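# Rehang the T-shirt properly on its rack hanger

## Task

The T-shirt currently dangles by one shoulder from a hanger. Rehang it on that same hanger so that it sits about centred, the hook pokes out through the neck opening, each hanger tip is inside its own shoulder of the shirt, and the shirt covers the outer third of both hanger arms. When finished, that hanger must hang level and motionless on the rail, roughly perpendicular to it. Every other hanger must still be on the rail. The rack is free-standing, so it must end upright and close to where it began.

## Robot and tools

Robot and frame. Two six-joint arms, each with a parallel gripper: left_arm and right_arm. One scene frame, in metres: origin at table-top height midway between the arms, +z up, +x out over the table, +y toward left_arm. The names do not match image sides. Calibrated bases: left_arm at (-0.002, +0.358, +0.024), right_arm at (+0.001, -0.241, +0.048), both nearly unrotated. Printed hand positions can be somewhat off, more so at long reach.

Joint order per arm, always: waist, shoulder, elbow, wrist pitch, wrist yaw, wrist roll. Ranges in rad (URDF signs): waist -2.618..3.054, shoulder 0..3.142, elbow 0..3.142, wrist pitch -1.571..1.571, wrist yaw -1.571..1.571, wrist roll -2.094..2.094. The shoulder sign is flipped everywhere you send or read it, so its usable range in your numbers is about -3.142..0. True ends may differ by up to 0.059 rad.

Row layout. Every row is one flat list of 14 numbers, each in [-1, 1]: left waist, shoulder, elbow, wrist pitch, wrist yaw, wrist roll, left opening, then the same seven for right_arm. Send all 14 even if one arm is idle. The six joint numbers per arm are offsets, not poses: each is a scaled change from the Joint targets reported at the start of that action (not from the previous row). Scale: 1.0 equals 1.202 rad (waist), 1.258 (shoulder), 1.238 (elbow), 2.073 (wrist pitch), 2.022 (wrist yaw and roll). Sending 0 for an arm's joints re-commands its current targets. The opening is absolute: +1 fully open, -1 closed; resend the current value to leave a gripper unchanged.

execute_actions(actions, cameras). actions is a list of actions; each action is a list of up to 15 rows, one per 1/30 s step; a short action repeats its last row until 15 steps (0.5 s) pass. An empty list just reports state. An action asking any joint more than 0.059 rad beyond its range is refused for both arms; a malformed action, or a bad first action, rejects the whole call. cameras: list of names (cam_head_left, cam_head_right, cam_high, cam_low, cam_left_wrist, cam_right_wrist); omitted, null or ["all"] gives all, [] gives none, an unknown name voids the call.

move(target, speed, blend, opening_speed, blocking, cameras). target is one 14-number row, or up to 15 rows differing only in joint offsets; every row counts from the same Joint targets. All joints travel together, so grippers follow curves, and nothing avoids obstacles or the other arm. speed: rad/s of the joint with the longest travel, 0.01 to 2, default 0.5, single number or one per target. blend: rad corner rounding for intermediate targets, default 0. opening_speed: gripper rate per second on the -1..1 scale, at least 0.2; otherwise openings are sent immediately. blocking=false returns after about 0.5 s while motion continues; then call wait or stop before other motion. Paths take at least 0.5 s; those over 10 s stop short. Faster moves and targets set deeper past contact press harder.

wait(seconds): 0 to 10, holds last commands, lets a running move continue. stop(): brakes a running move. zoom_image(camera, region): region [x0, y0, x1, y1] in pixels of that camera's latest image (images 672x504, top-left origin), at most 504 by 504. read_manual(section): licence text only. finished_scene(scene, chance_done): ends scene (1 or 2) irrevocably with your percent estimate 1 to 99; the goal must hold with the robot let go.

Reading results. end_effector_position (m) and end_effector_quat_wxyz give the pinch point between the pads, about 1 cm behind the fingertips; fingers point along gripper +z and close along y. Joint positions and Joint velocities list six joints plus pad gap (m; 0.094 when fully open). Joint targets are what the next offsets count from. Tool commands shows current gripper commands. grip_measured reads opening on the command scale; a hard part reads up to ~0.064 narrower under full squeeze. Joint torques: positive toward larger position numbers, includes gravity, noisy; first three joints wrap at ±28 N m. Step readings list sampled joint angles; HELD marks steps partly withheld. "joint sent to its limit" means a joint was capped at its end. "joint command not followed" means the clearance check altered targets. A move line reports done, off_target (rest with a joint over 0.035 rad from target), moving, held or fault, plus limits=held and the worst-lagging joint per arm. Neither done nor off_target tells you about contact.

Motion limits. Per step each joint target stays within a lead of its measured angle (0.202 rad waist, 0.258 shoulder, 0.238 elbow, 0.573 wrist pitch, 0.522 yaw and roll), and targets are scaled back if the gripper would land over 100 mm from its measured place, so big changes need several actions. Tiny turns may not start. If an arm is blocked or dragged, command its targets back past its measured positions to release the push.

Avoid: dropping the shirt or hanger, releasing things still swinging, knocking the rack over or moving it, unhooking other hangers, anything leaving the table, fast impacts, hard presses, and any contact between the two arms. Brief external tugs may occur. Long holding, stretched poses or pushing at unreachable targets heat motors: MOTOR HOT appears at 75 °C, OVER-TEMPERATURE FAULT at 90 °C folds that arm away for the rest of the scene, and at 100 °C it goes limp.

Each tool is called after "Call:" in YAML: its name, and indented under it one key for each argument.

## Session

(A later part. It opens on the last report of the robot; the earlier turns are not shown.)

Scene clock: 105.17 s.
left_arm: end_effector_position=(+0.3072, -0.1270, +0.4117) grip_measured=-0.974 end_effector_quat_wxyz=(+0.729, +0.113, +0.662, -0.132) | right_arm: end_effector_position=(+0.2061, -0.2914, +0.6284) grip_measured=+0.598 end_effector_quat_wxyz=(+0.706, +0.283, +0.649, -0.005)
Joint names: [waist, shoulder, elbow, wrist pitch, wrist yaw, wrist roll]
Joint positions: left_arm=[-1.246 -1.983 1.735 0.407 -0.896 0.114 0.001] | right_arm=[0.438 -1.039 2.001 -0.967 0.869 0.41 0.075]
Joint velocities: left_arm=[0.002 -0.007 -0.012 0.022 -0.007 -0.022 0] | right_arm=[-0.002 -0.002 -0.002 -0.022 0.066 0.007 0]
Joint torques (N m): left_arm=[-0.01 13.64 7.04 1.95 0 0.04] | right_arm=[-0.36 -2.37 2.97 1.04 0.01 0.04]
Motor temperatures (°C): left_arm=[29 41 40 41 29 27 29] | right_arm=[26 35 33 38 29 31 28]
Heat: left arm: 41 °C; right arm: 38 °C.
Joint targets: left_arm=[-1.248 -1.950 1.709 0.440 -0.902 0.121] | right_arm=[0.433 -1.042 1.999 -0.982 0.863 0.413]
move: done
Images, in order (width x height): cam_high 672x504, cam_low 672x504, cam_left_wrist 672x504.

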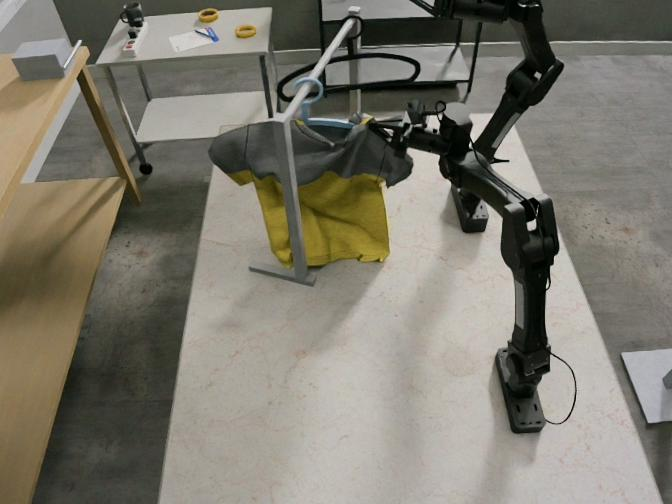

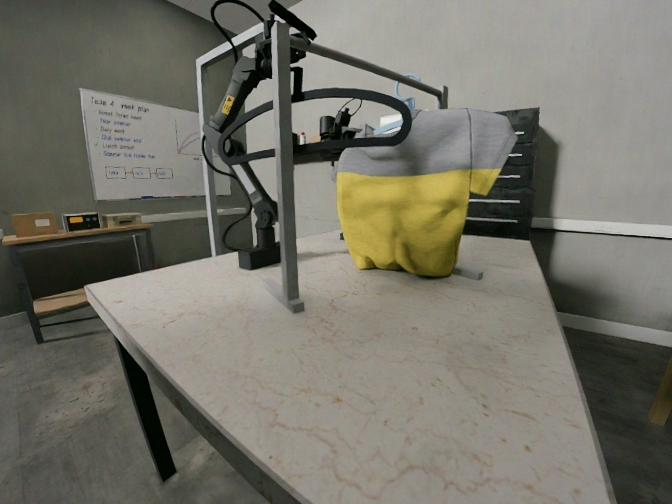

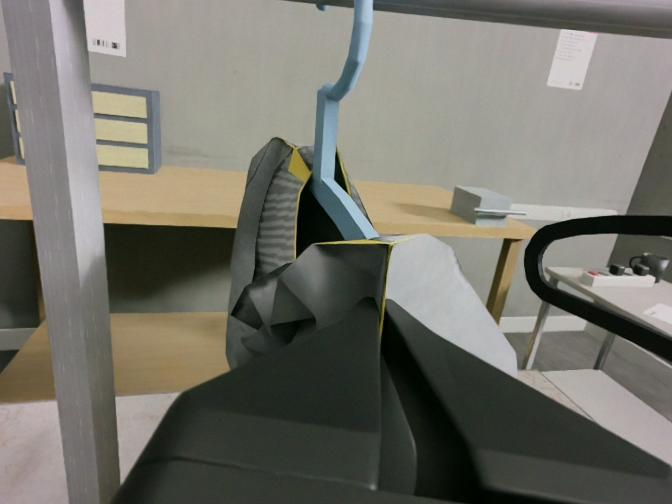

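Call:
move:
  target: [-0.04,0.03,-0.1,0.035,-0.024,0.002,-1,0,0,0,0,0,0,0.6]
  speed: 0.2
  cameras: ["cam_left_wrist","cam_low","cam_high"]

Call:
zoom_image:
  camera: "cam_high"
  region: [210, 50, 460, 240]

Scene clock: 106.53 s.
left_arm: end_effector_position=(+0.2850, -0.1230, +0.3912) grip_measured=-0.974 end_effector_quat_wxyz=(+0.726, +0.113, +0.666, -0.130) | right_arm: end_effector_position=(+0.2061, -0.2914, +0.6284) grip_measured=+0.598 end_effector_quat_wxyz=(+0.706, +0.283, +0.649, -0.005)
Joint names: [waist, shoulder, elbow, wrist pitch, wrist yaw, wrist roll]
Joint positions: left_arm=[-1.292 -1.946 1.612 0.485 -0.945 0.114 0.001] | right_arm=[0.438 -1.039 2.001 -0.967 0.869 0.41 0.075]
Joint velocities: left_arm=[-0.017 0.007 -0.002 -0.037 -0.037 -0.037 -0.001] | right_arm=[-0.012 0.022 0.002 0.007 0.051 0.007 0]
Joint torques (N m): left_arm=[-0.4 13.48 6.87 1.91 -0.05 0.02] | right_arm=[-0.36 -2.4 2.93 1.03 0 0.04]
Motor temperatures (°C): left_arm=[29 41 40 41 29 27 29] | right_arm=[26 35 33 38 29 31 28]
Heat: left arm: 41 °C; right arm: 38 °C.
Joint targets: left_arm=[-1.297 -1.912 1.585 0.513 -0.950 0.125] | right_arm=[0.433 -1.042 1.999 -0.982 0.863 0.413]
move: done
Images, in order (width x height): cam_high 672x504, cam_low 672x504, cam_left_wrist 672x504.

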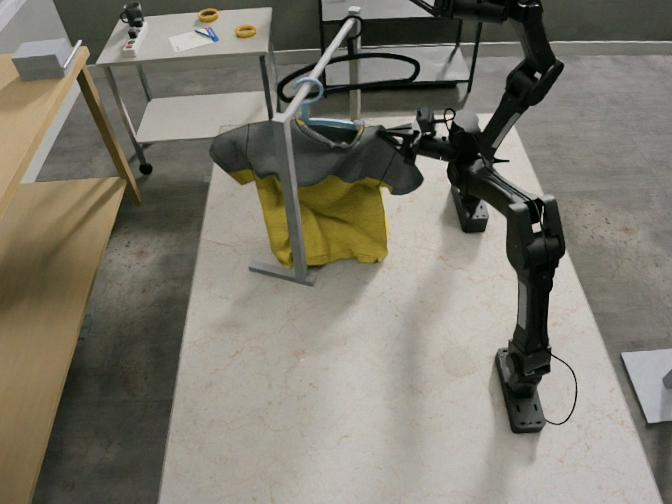

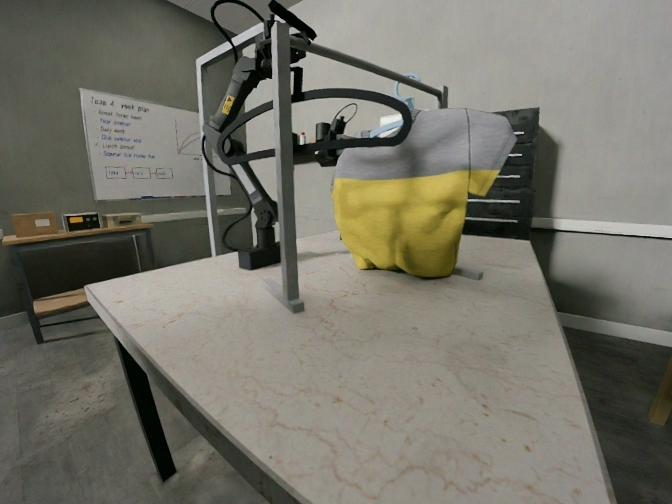

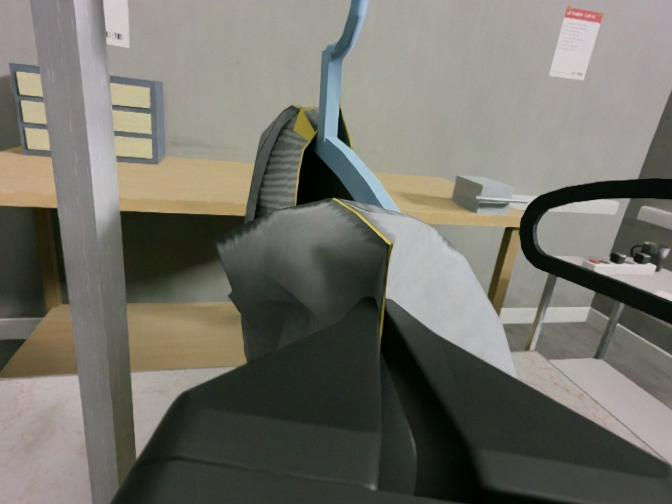

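Scaled by 2.016 from the camera's 672x504 image, which has a finer 960x720 frame.

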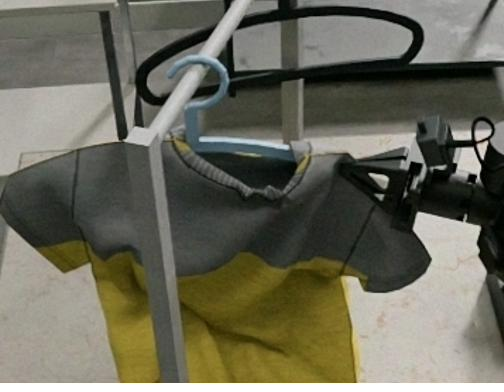

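Call:
move:
  target: [0,0,0,0,0,0,-0.5,0,0,0,0,0,0,0.6]
  opening_speed: 0.4
  cameras: ["cam_left_wrist","cam_low","cam_high"]

Call:
zoom_image:
  camera: "cam_high"
  region: [210, 50, 460, 240]

Call:
zoom_image:
  camera: "cam_low"
  region: [300, 60, 530, 290]

Scene clock: 108.17 s.
left_arm: end_effector_position=(+0.2851, -0.1228, +0.3912) grip_measured=-0.503 end_effector_quat_wxyz=(+0.726, +0.113, +0.666, -0.130) | right_arm: end_effector_position=(+0.2061, -0.2914, +0.6284) grip_measured=+0.598 end_effector_quat_wxyz=(+0.706, +0.283, +0.649, -0.005)
Joint names: [waist, shoulder, elbow, wrist pitch, wrist yaw, wrist roll]
Joint positions: left_arm=[-1.292 -1.946 1.612 0.485 -0.947 0.114 0.023] | right_arm=[0.438 -1.039 2.001 -0.967 0.869 0.41 0.075]
Joint velocities: left_arm=[0.012 0.002 -0.007 -0.007 0.081 0.037 -0.001] | right_arm=[0.017 0.007 -0.002 0.022 -0.051 -0.022 -0.001]
Joint torques (N m): left_arm=[-0.49 13.34 6.69 1.79 0 0.11] | right_arm=[-0.36 -2.37 2.96 1.02 0 0.04]
Motor temperatures (°C): left_arm=[29 41 40 41 29 27 29] | right_arm=[26 35 33 38 29 31 28]
Heat: left arm: 41 °C; right arm: 38 °C.
Joint targets: left_arm=[-1.297 -1.912 1.585 0.513 -0.950 0.125] | right_arm=[0.433 -1.042 1.999 -0.982 0.863 0.413]
move: done
Images, in order (width x height): cam_high 672x504, cam_low 672x504, cam_left_wrist 672x504.

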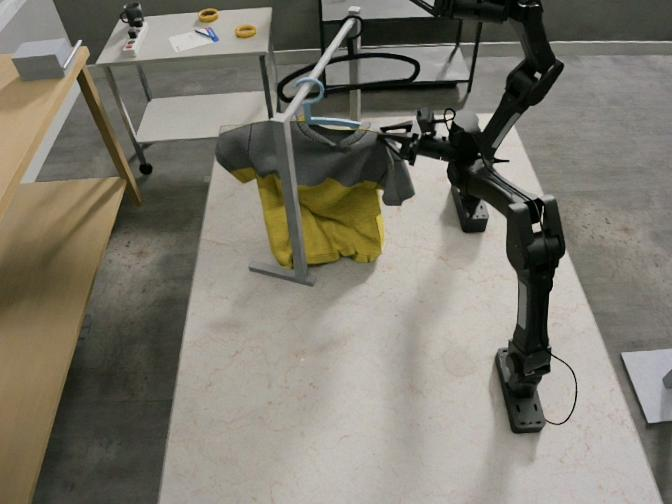

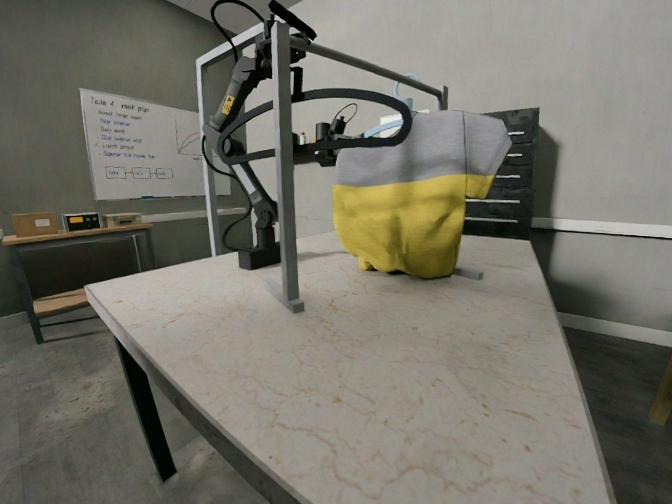

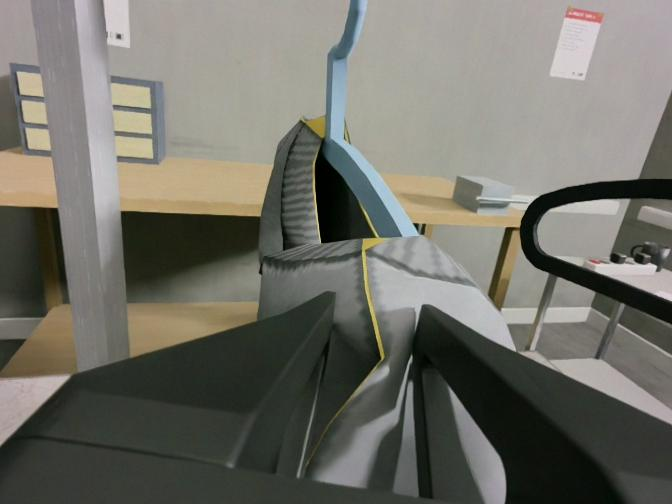

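Scaled by 2.016 from the camera's 672x504 image, which has a finer 960x720 frame.

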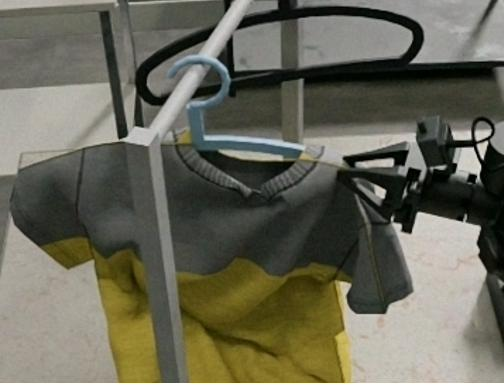

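Scaled by 2.191 from the camera's 672x504 image, which has a finer 960x720 frame.

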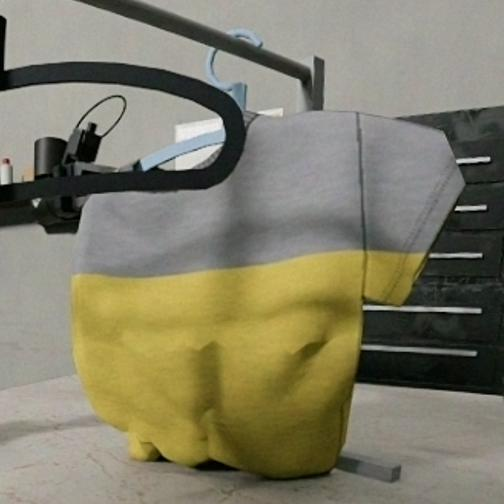

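Call:
move:
  target: [0,0,0,0,0,0,-1,0,0,0,0,0,0,0.6]
  opening_speed: 0.8
  cameras: ["cam_left_wrist"]

Call:
move:
  target:
    - [0.03,-0.02,0.2,-0.06,0.02,-0.002,-1,0,0,0,0,0,0,0.6]
    - [0.15,-0.16,0.36,-0.08,0.1,-0.012,-1,0,0,0,0,0,0,0.6]
  speed: 0.25
  cameras: ["cam_left_wrist","cam_low","cam_high"]

Call:
zoom_image:
  camera: "cam_high"
  region: [210, 50, 460, 240]

Scene clock: 109.30 s.
left_arm: end_effector_position=(+0.2851, -0.1228, +0.3912) grip_measured=-0.982 end_effector_quat_wxyz=(+0.726, +0.113, +0.666, -0.130) | right_arm: end_effector_position=(+0.2061, -0.2914, +0.6284) grip_measured=+0.598 end_effector_quat_wxyz=(+0.706, +0.283, +0.649, -0.005)
Joint names: [waist, shoulder, elbow, wrist pitch, wrist yaw, wrist roll]
Joint positions: left_arm=[-1.292 -1.946 1.612 0.485 -0.947 0.114 0.001] | right_arm=[0.438 -1.039 2.001 -0.967 0.869 0.41 0.075]
Joint velocities: left_arm=[0.012 0.002 -0.007 0.037 -0.037 -0.007 0] | right_arm=[-0.002 -0.007 0.002 -0.037 0.037 -0.066 -0.001]
Joint torques (N m): left_arm=[-0.28 13.38 6.91 1.83 0 0.08] | right_arm=[-0.36 -2.35 2.95 1.03 0.01 0.04]
Motor temperatures (°C): left_arm=[29 41 40 41 29 27 29] | right_arm=[26 35 33 38 29 31 28]
Heat: left arm: 41 °C; right arm: 38 °C.
Joint targets: left_arm=[-1.297 -1.912 1.585 0.513 -0.950 0.125] | right_arm=[0.433 -1.042 1.999 -0.982 0.863 0.413]
move: done
Images, in order (width x height): cam_left_wrist 672x504.

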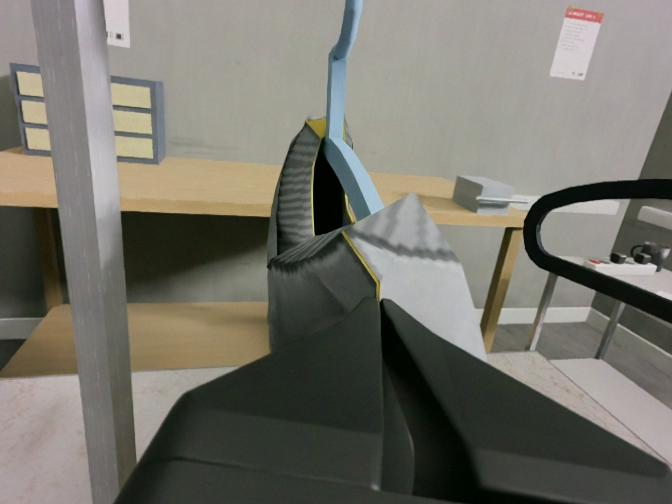

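Scene clock: 111.83 s.
left_arm: end_effector_position=(+0.3668, -0.1174, +0.4710) grip_measured=-0.983 end_effector_quat_wxyz=(+0.760, +0.070, +0.624, -0.169) | right_arm: end_effector_position=(+0.2061, -0.2914, +0.6284) grip_measured=+0.598 end_effector_quat_wxyz=(+0.706, +0.283, +0.649, -0.005)
Joint names: [waist, shoulder, elbow, wrist pitch, wrist yaw, wrist roll]
Joint positions: left_arm=[-1.116 -2.083 1.998 0.384 -0.767 0.103 0.001] | right_arm=[0.438 -1.039 2.001 -0.967 0.869 0.41 0.075]
Joint velocities: left_arm=[-0.012 -0.002 -0.002 -0.007 0.037 0.007 0] | right_arm=[0.002 0.022 -0.007 -0.022 0.051 -0.066 0]
Joint torques (N m): left_arm=[0.01 9.33 12.37 1.25 0.3 -0.05] | right_arm=[-0.36 -2.39 2.95 1.03 0 0.03]
Motor temperatures (°C): left_arm=[29 41 40 41 29 27 29] | right_arm=[26 35 33 38 29 31 28]
Heat: left arm: 41 °C; right arm: 38 °C.
Joint targets: left_arm=[-1.116 -2.113 2.031 0.347 -0.748 0.100] | right_arm=[0.433 -1.042 1.999 -0.982 0.863 0.413]
move: off_target (left_arm); left_arm: the wrist pitch is farthest, 0.037 rad from its target
Images, in order (width x height): cam_high 672x504, cam_low 672x504, cam_left_wrist 672x504.

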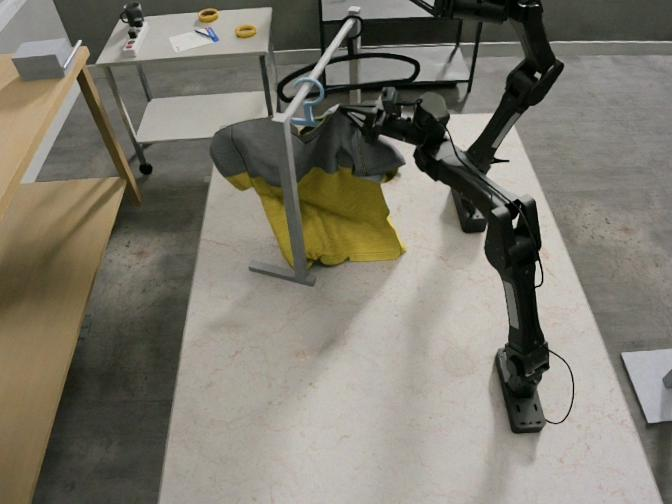

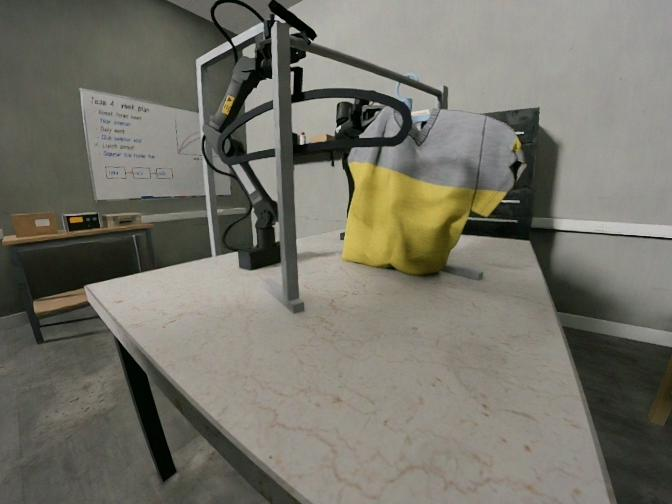

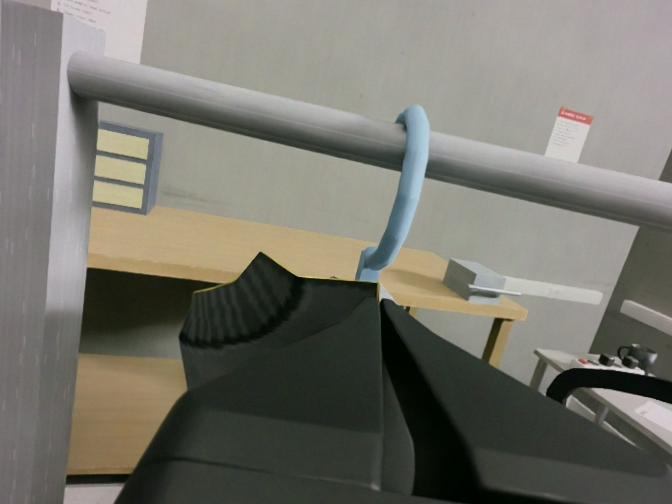

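Scaled by 2.016 from the camera's 672x504 image, which has a finer 960x720 frame.

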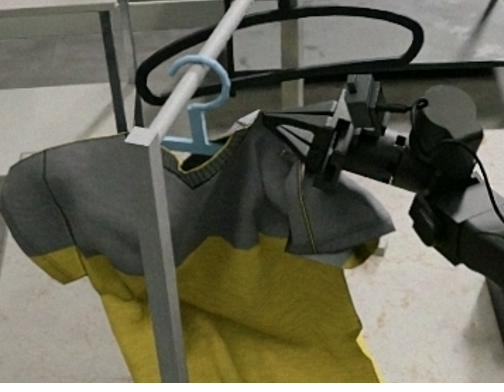

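Call:
zoom_image:
  camera: "cam_low"
  region: [340, 60, 550, 220]

Call:
zoom_image:
  camera: "cam_high"
  region: [270, 70, 370, 150]

Call:
zoom_image:
  camera: "cam_left_wrist"
  region: [180, 80, 560, 360]

Scaled by 2.400 from the camera's 672x504 image, which has a finer 960x720 frame.

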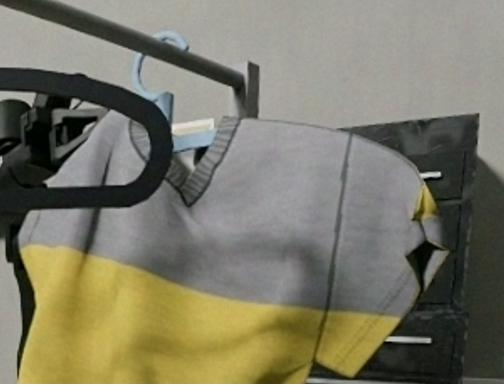

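Scaled by 5.040 from the camera's 672x504 image, which has a finer 960x720 frame.

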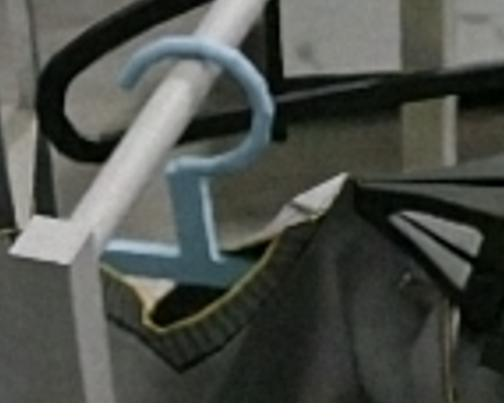

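Scaled by 1.326 from the camera's 672x504 image, which has a finer 960x720 frame.

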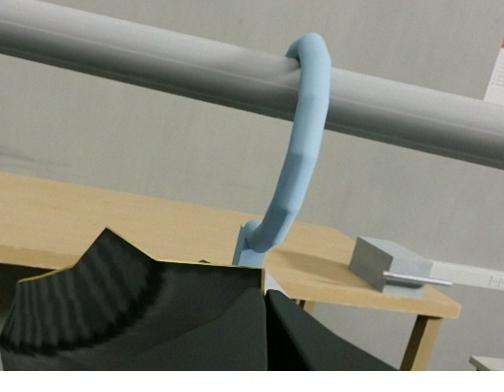

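Call:
move:
  target: [-0.075,0.08,-0.23,0.07,-0.05,0.006,-1,0,0,0,0,0,0,0.6]
  speed: 0.25
  cameras: ["cam_left_wrist","cam_low","cam_high"]

Call:
zoom_image:
  camera: "cam_high"
  region: [210, 50, 460, 240]

Scene clock: 113.87 s.
left_arm: end_effector_position=(+0.3293, -0.1346, +0.4067) grip_measured=-0.983 end_effector_quat_wxyz=(+0.737, +0.102, +0.652, -0.148) | right_arm: end_effector_position=(+0.2061, -0.2914, +0.6284) grip_measured=+0.598 end_effector_quat_wxyz=(+0.706, +0.283, +0.649, -0.005)
Joint names: [waist, shoulder, elbow, wrist pitch, wrist yaw, wrist roll]
Joint positions: left_arm=[-1.203 -2.045 1.774 0.467 -0.844 0.103 0.001] | right_arm=[0.438 -1.039 2.001 -0.967 0.869 0.41 0.075]
Joint velocities: left_arm=[-0.022 0.007 -0.007 0.022 -0.125 -0.007 -0.001] | right_arm=[-0.002 0.002 0.007 -0.051 0.022 -0.11 0]
Joint torques (N m): left_arm=[-0.28 14.11 6.79 1.88 0.05 0.09] | right_arm=[-0.36 -2.36 2.96 1.03 0 0.04]
Motor temperatures (°C): left_arm=[29 41 40 41 29 27 29] | right_arm=[26 34 33 38 29 31 28]
Heat: left arm: 41 °C; right arm: 38 °C.
Joint targets: left_arm=[-1.207 -2.012 1.746 0.492 -0.849 0.112] | right_arm=[0.433 -1.042 1.999 -0.982 0.863 0.413]
move: done
Images, in order (width x height): cam_high 672x504, cam_low 672x504, cam_left_wrist 672x504.

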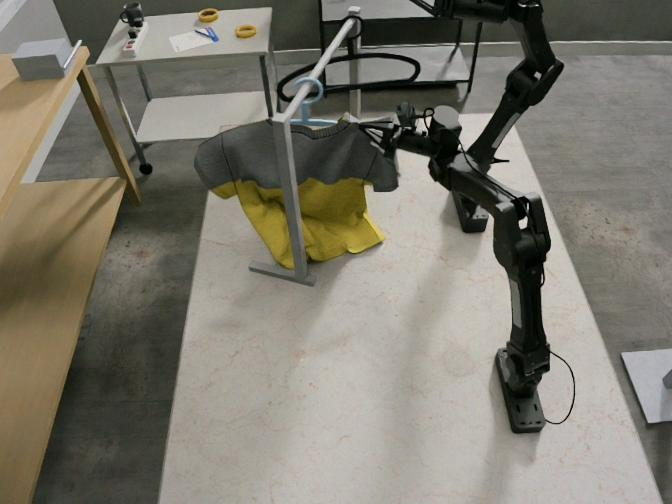

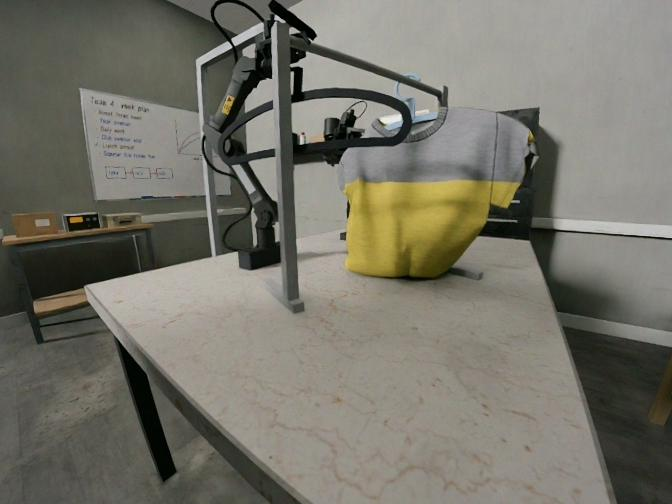

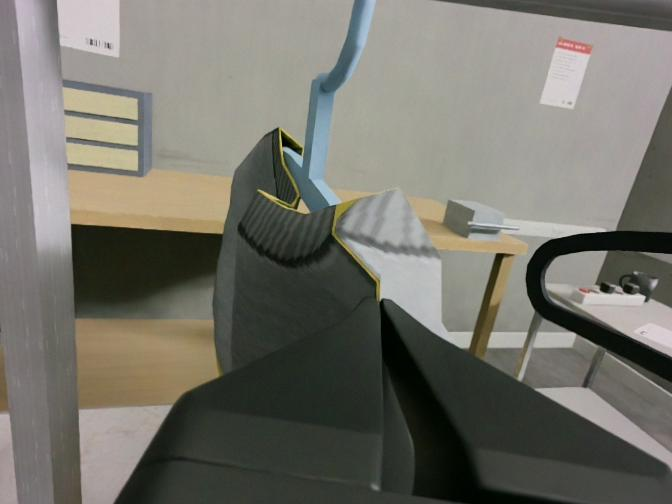

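Scaled by 2.016 from the camera's 672x504 image, which has a finer 960x720 frame.

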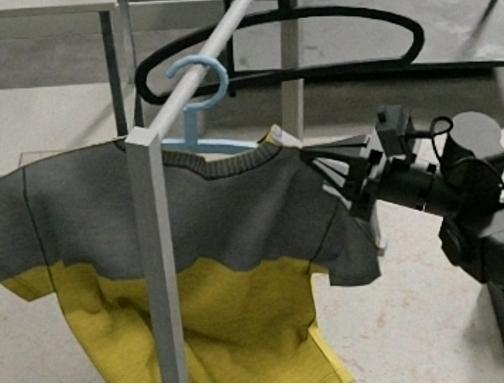

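Call:
move:
  target: [0,0,0,0,0,0,-0.6,0,0,0,0,0,0,0.6]
  opening_speed: 0.4
  cameras: ["cam_high","cam_low","cam_left_wrist"]

Call:
zoom_image:
  camera: "cam_high"
  region: [210, 50, 460, 240]

Call:
zoom_image:
  camera: "cam_low"
  region: [300, 60, 530, 290]

Scene clock: 115.87 s.
left_arm: end_effector_position=(+0.3294, -0.1343, +0.4065) grip_measured=-0.603 end_effector_quat_wxyz=(+0.737, +0.101, +0.652, -0.148) | right_arm: end_effector_position=(+0.2061, -0.2914, +0.6284) grip_measured=+0.598 end_effector_quat_wxyz=(+0.706, +0.283, +0.649, -0.005)
Joint names: [waist, shoulder, elbow, wrist pitch, wrist yaw, wrist roll]
Joint positions: left_arm=[-1.203 -2.045 1.773 0.467 -0.845 0.103 0.019] | right_arm=[0.438 -1.039 2.001 -0.967 0.869 0.41 0.075]
Joint velocities: left_arm=[0.012 -0.007 -0.002 -0.007 0.066 0.066 0] | right_arm=[0.007 0.012 0.007 0.007 0.022 -0.037 0.001]
Joint torques (N m): left_arm=[-0.39 14.31 6.64 1.88 0 0.08] | right_arm=[-0.36 -2.4 2.93 1.03 0 0.03]
Motor temperatures (°C): left_arm=[29 41 40 41 29 27 29] | right_arm=[26 34 33 38 29 31 28]
Heat: left arm: 41 °C; right arm: 38 °C.
Joint targets: left_arm=[-1.207 -2.012 1.746 0.492 -0.849 0.112] | right_arm=[0.433 -1.042 1.999 -0.982 0.863 0.413]
move: done
Images, in order (width x height): cam_high 672x504, cam_low 672x504, cam_left_wrist 672x504.

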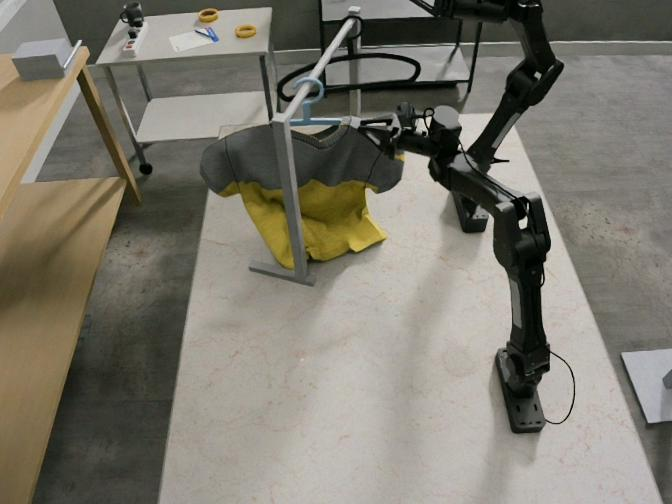

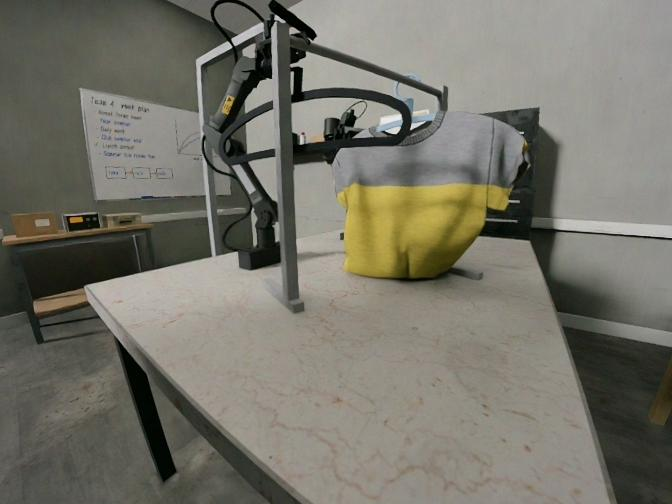

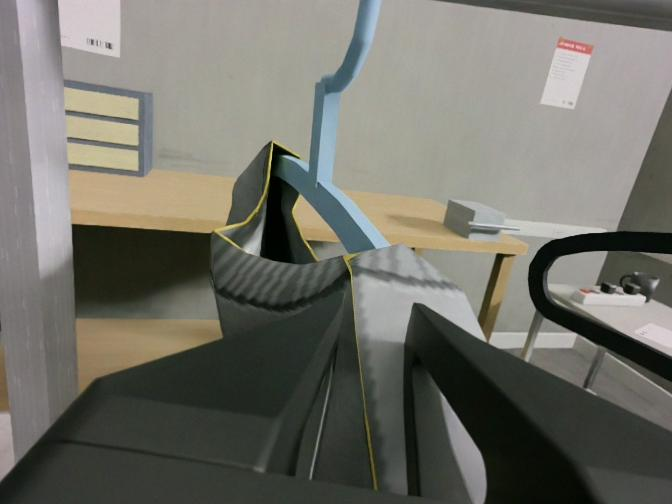

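Scaled by 2.016 from the camera's 672x504 image, which has a finer 960x720 frame.

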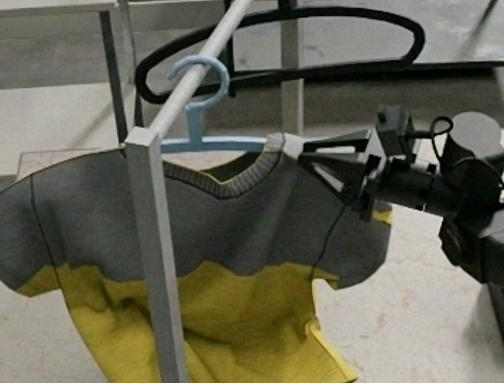

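Scaled by 2.191 from the camera's 672x504 image, which has a finer 960x720 frame.

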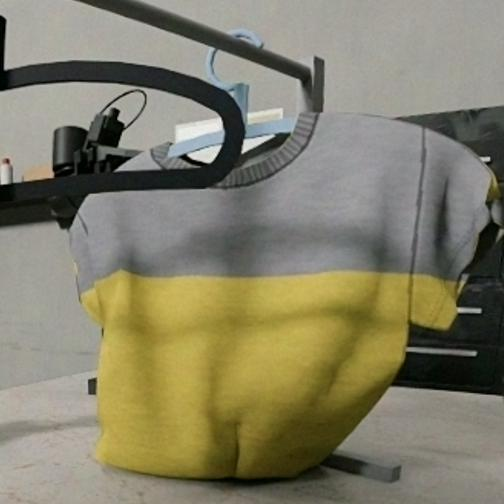

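Call:
move:
  target: [0,0,0,0,0,0,-0.2,0,0,0,0,0,0,0.6]
  opening_speed: 0.4
  cameras: []

Call:
move:
  target:
    - [-0.15,0.21,-0.22,-0.01,-0.07,0.01,-0.2,0,0,0,0,0,0,0.6]
    - [-0.31,0.448,-0.452,-0.027,-0.144,0.02,-0.2,0,0,0,0,0,0,0.6]
  speed: 0.3
  blend: 0.05
  cameras: ["cam_high","cam_low","cam_left_wrist","cam_head_left"]

Call:
zoom_image:
  camera: "cam_high"
  region: [210, 50, 460, 240]

Call:
zoom_image:
  camera: "cam_low"
  region: [300, 60, 530, 290]

Scene clock: 117.47 s.
left_arm: end_effector_position=(+0.3294, -0.1343, +0.4065) grip_measured=-0.203 end_effector_quat_wxyz=(+0.737, +0.101, +0.652, -0.148) | right_arm: end_effector_position=(+0.2061, -0.2914, +0.6284) grip_measured=+0.598 end_effector_quat_wxyz=(+0.706, +0.283, +0.649, -0.005)
Joint names: [waist, shoulder, elbow, wrist pitch, wrist yaw, wrist roll]
Joint positions: left_arm=[-1.203 -2.045 1.773 0.467 -0.845 0.103 0.037] | right_arm=[0.438 -1.039 2.001 -0.967 0.869 0.41 0.075]
Joint velocities: left_arm=[0.012 0.007 -0.007 -0.037 -0.022 0.037 0] | right_arm=[-0.022 -0.012 0.002 0.022 0.022 0.022 0]
Joint torques (N m): left_arm=[-0.38 14.2 6.8 1.83 0.04 0.1] | right_arm=[-0.4 -2.36 2.96 1.03 0 0.04]
Motor temperatures (°C): left_arm=[29 41 40 41 29 27 29] | right_arm=[26 34 33 38 29 31 28]
Heat: left arm: 41 °C; right arm: 38 °C.
Joint targets: left_arm=[-1.207 -2.012 1.746 0.492 -0.849 0.112] | right_arm=[0.433 -1.042 1.999 -0.982 0.863 0.413]
move: done
No camera images: "cameras" was empty.

Scene clock: 119.93 s.
left_arm: end_effector_position=(+0.1572, -0.0308, +0.4334) grip_measured=-0.203 end_effector_quat_wxyz=(+0.716, +0.128, +0.662, -0.179) | right_arm: end_effector_position=(+0.2061, -0.2914, +0.6284) grip_measured=+0.598 end_effector_quat_wxyz=(+0.706, +0.283, +0.649, -0.005)
Joint names: [waist, shoulder, elbow, wrist pitch, wrist yaw, wrist roll]
Joint positions: left_arm=[-1.576 -1.467 1.214 0.467 -1.135 0.141 0.037] | right_arm=[0.438 -1.039 2.001 -0.967 0.869 0.41 0.075]
Joint velocities: left_arm=[0.002 -0.002 0.007 -0.037 -0.007 0.022 0.001] | right_arm=[-0.007 -0.002 -0.012 0.022 -0.007 0.007 0]
Joint torques (N m): left_arm=[-0.23 7.28 6.6 1.15 0.01 0.1] | right_arm=[-0.39 -2.39 2.95 1.02 0 0.04]
Motor temperatures (°C): left_arm=[29 41 39 41 29 27 29] | right_arm=[26 34 33 38 29 31 28]
Heat: left arm: 41 °C; right arm: 38 °C.
Joint targets: left_arm=[-1.579 -1.449 1.187 0.436 -1.140 0.153] | right_arm=[0.433 -1.042 1.999 -0.982 0.863 0.413]
move: done
Images, in order (width x height): cam_head_left 672x504, cam_high 672x504, cam_low 672x504, cam_left_wrist 672x504.

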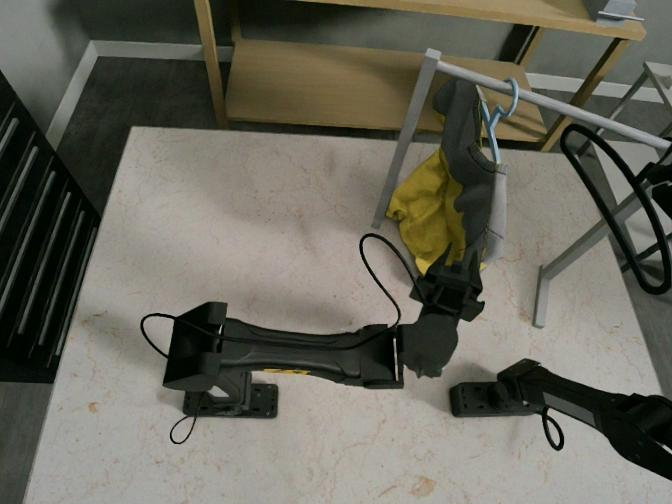

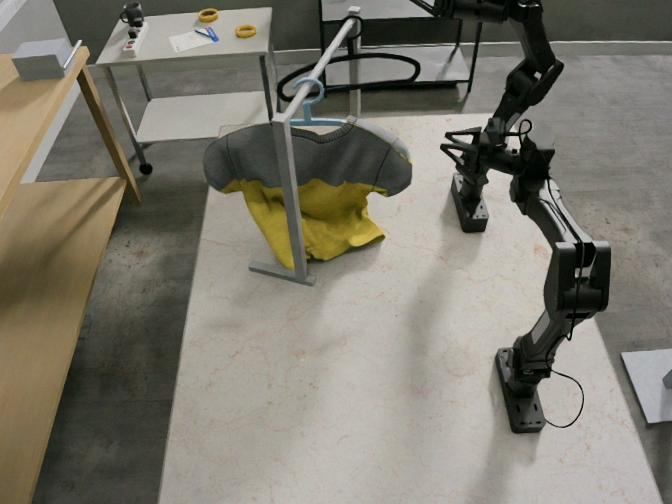

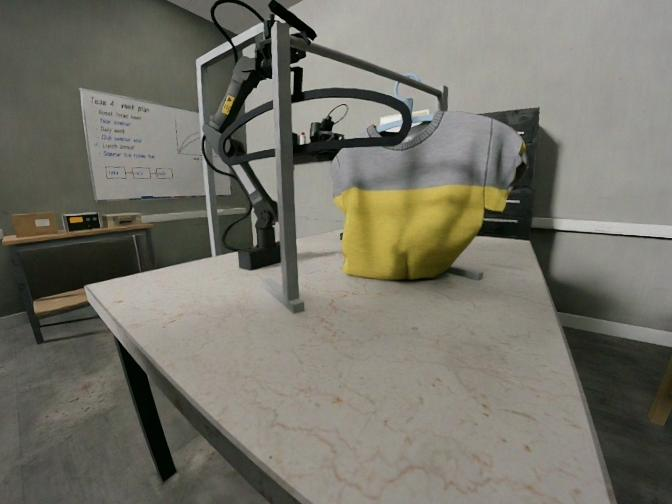

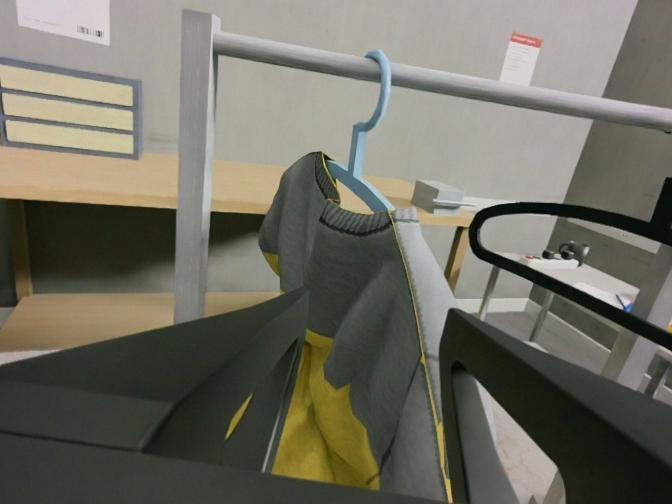

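Scaled by 2.016 from the camera's 672x504 image, which has a finer 960x720 frame.

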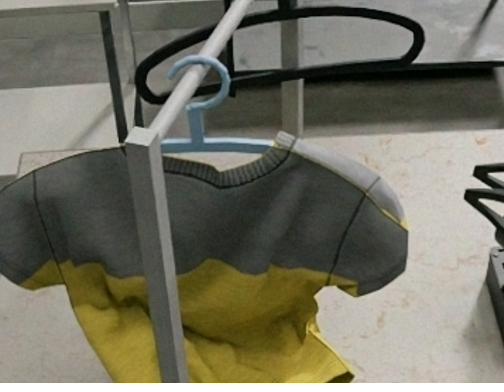

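Scaled by 2.191 from the camera's 672x504 image, which has a finer 960x720 frame.

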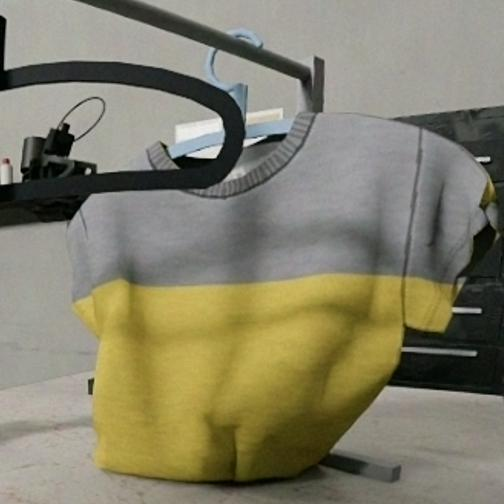

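Call:
zoom_image:
  camera: "cam_head_left"
  region: [360, 40, 600, 340]

Call:
zoom_image:
  camera: "cam_left_wrist"
  region: [200, 30, 520, 504]

Call:
execute_actions:
  actions: []
  cameras: ["cam_head_right","cam_right_wrist"]

Scaled by 1.680 from the camera's 672x504 image, which has a finer 960x720 frame.

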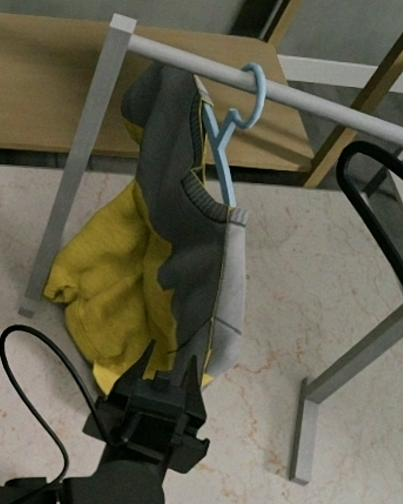

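Scaled by 1.063 from the camera's 672x504 image, which has a finer 960x720 frame.

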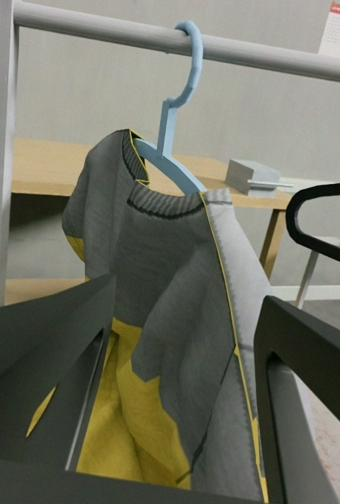

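Scene clock: 121.33 s.
left_arm: end_effector_position=(+0.1573, -0.0306, +0.4334) grip_measured=-0.203 end_effector_quat_wxyz=(+0.716, +0.128, +0.663, -0.178) | right_arm: end_effector_position=(+0.2061, -0.2914, +0.6284) grip_measured=+0.598 end_effector_quat_wxyz=(+0.706, +0.283, +0.649, -0.005)
Joint names: [waist, shoulder, elbow, wrist pitch, wrist yaw, wrist roll]
Joint positions: left_arm=[-1.576 -1.467 1.214 0.467 -1.137 0.141 0.037] | right_arm=[0.438 -1.039 2.001 -0.967 0.869 0.41 0.075]
Joint velocities: left_arm=[0.007 -0.007 0.017 -0.066 0.007 -0.022 0.001] | right_arm=[-0.007 0.012 0.002 0.081 0.022 0.022 0]
Joint torques (N m): left_arm=[-0.14 7.61 6.61 1.12 0.07 0.1] | right_arm=[-0.36 -2.37 2.93 1.03 0.01 0.04]
Motor temperatures (°C): left_arm=[29 41 39 41 29 27 29] | right_arm=[26 34 33 38 29 31 28]
Heat: left arm: 41 °C; right arm: 38 °C.
Joint targets: left_arm=[-1.579 -1.449 1.187 0.436 -1.140 0.153] | right_arm=[0.433 -1.042 1.999 -0.982 0.863 0.413]
Tool commands: left_gripper/opening=-0.2 right_gripper/opening=+0.6
Images, in order (width x height): cam_head_right 672x504, cam_right_wrist 672x504.

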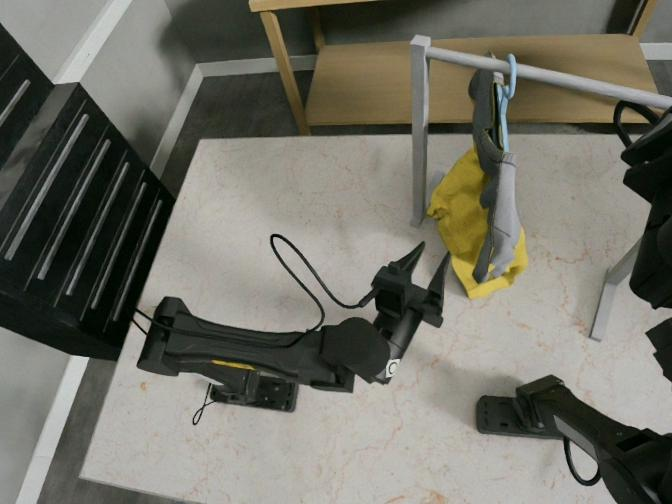

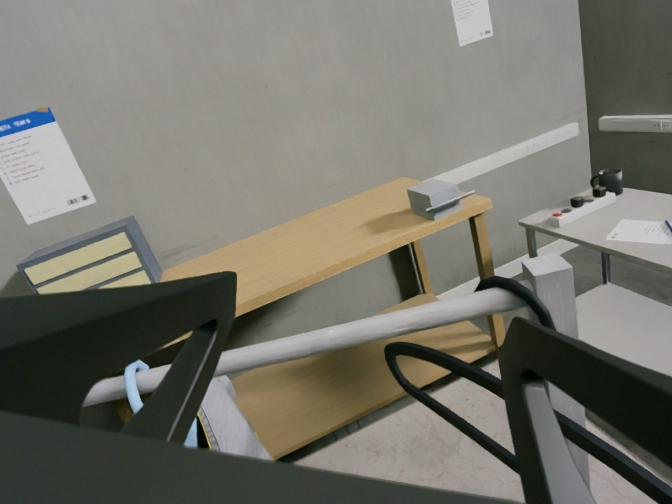

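Call:
move:
  target: [0.02,-0.533,0.586,-0.042,-0.129,0,-0.0,0,0,0,0,0,0,0.6]
  speed: 0.4
  cameras: ["cam_head_left","cam_left_wrist","cam_high"]

Scene clock: 124.77 s.
left_arm: end_effector_position=(+0.1781, -0.1437, +0.3988) grip_measured=-0.003 end_effector_quat_wxyz=(+0.714, +0.045, +0.695, -0.072) | right_arm: end_effector_position=(+0.2061, -0.2914, +0.6284) grip_measured=+0.598 end_effector_quat_wxyz=(+0.706, +0.283, +0.649, -0.005)
Joint names: [waist, shoulder, elbow, wrist pitch, wrist yaw, wrist roll]
Joint positions: left_arm=[-1.56 -2.09 1.883 0.387 -1.396 0.141 0.047] | right_arm=[0.438 -1.039 2.001 -0.967 0.869 0.41 0.075]
Joint velocities: left_arm=[0.012 0.002 0.002 -0.022 -0.022 0.037 0] | right_arm=[0.007 0.012 -0.032 -0.037 -0.037 -0.051 0]
Joint torques (N m): left_arm=[0.57 8.9 11.62 0.97 0.04 0.1] | right_arm=[-0.36 -2.39 2.95 1.03 0 0.04]
Motor temperatures (°C): left_arm=[29 41 39 41 29 27 28] | right_arm=[26 34 33 38 29 31 28]
Heat: left arm: 41 °C; right arm: 38 °C.
Joint targets: left_arm=[-1.555 -2.119 1.912 0.349 -1.401 0.153] | right_arm=[0.433 -1.042 1.999 -0.982 0.863 0.413]
move: off_target (left_arm); left_arm: the wrist pitch is farthest, 0.038 rad from its target
Images, in order (width x height): cam_head_left 672x504, cam_high 672x504, cam_left_wrist 672x504.

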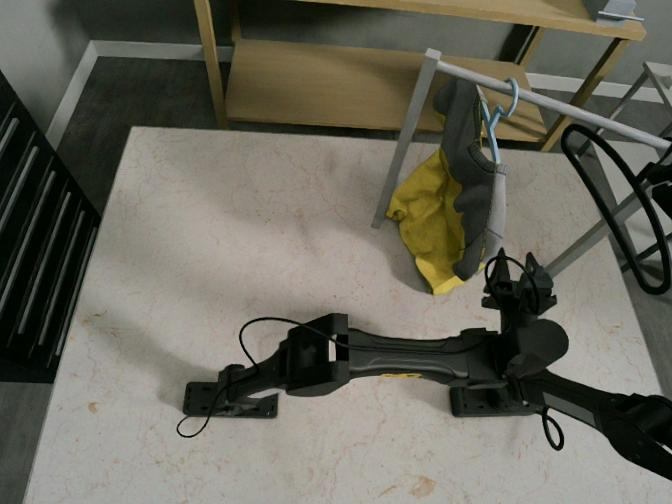

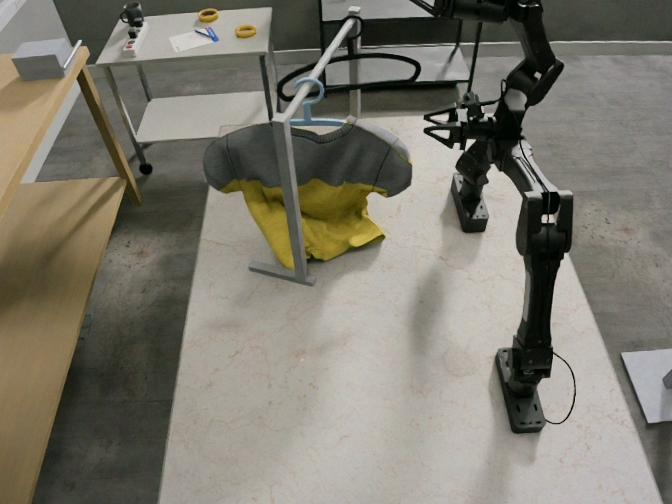

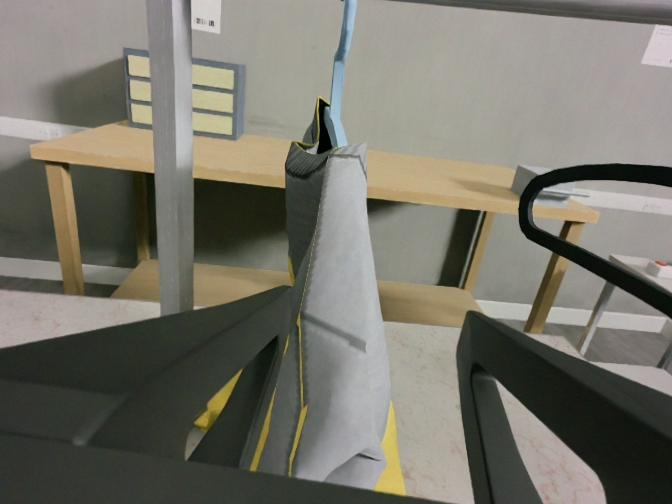

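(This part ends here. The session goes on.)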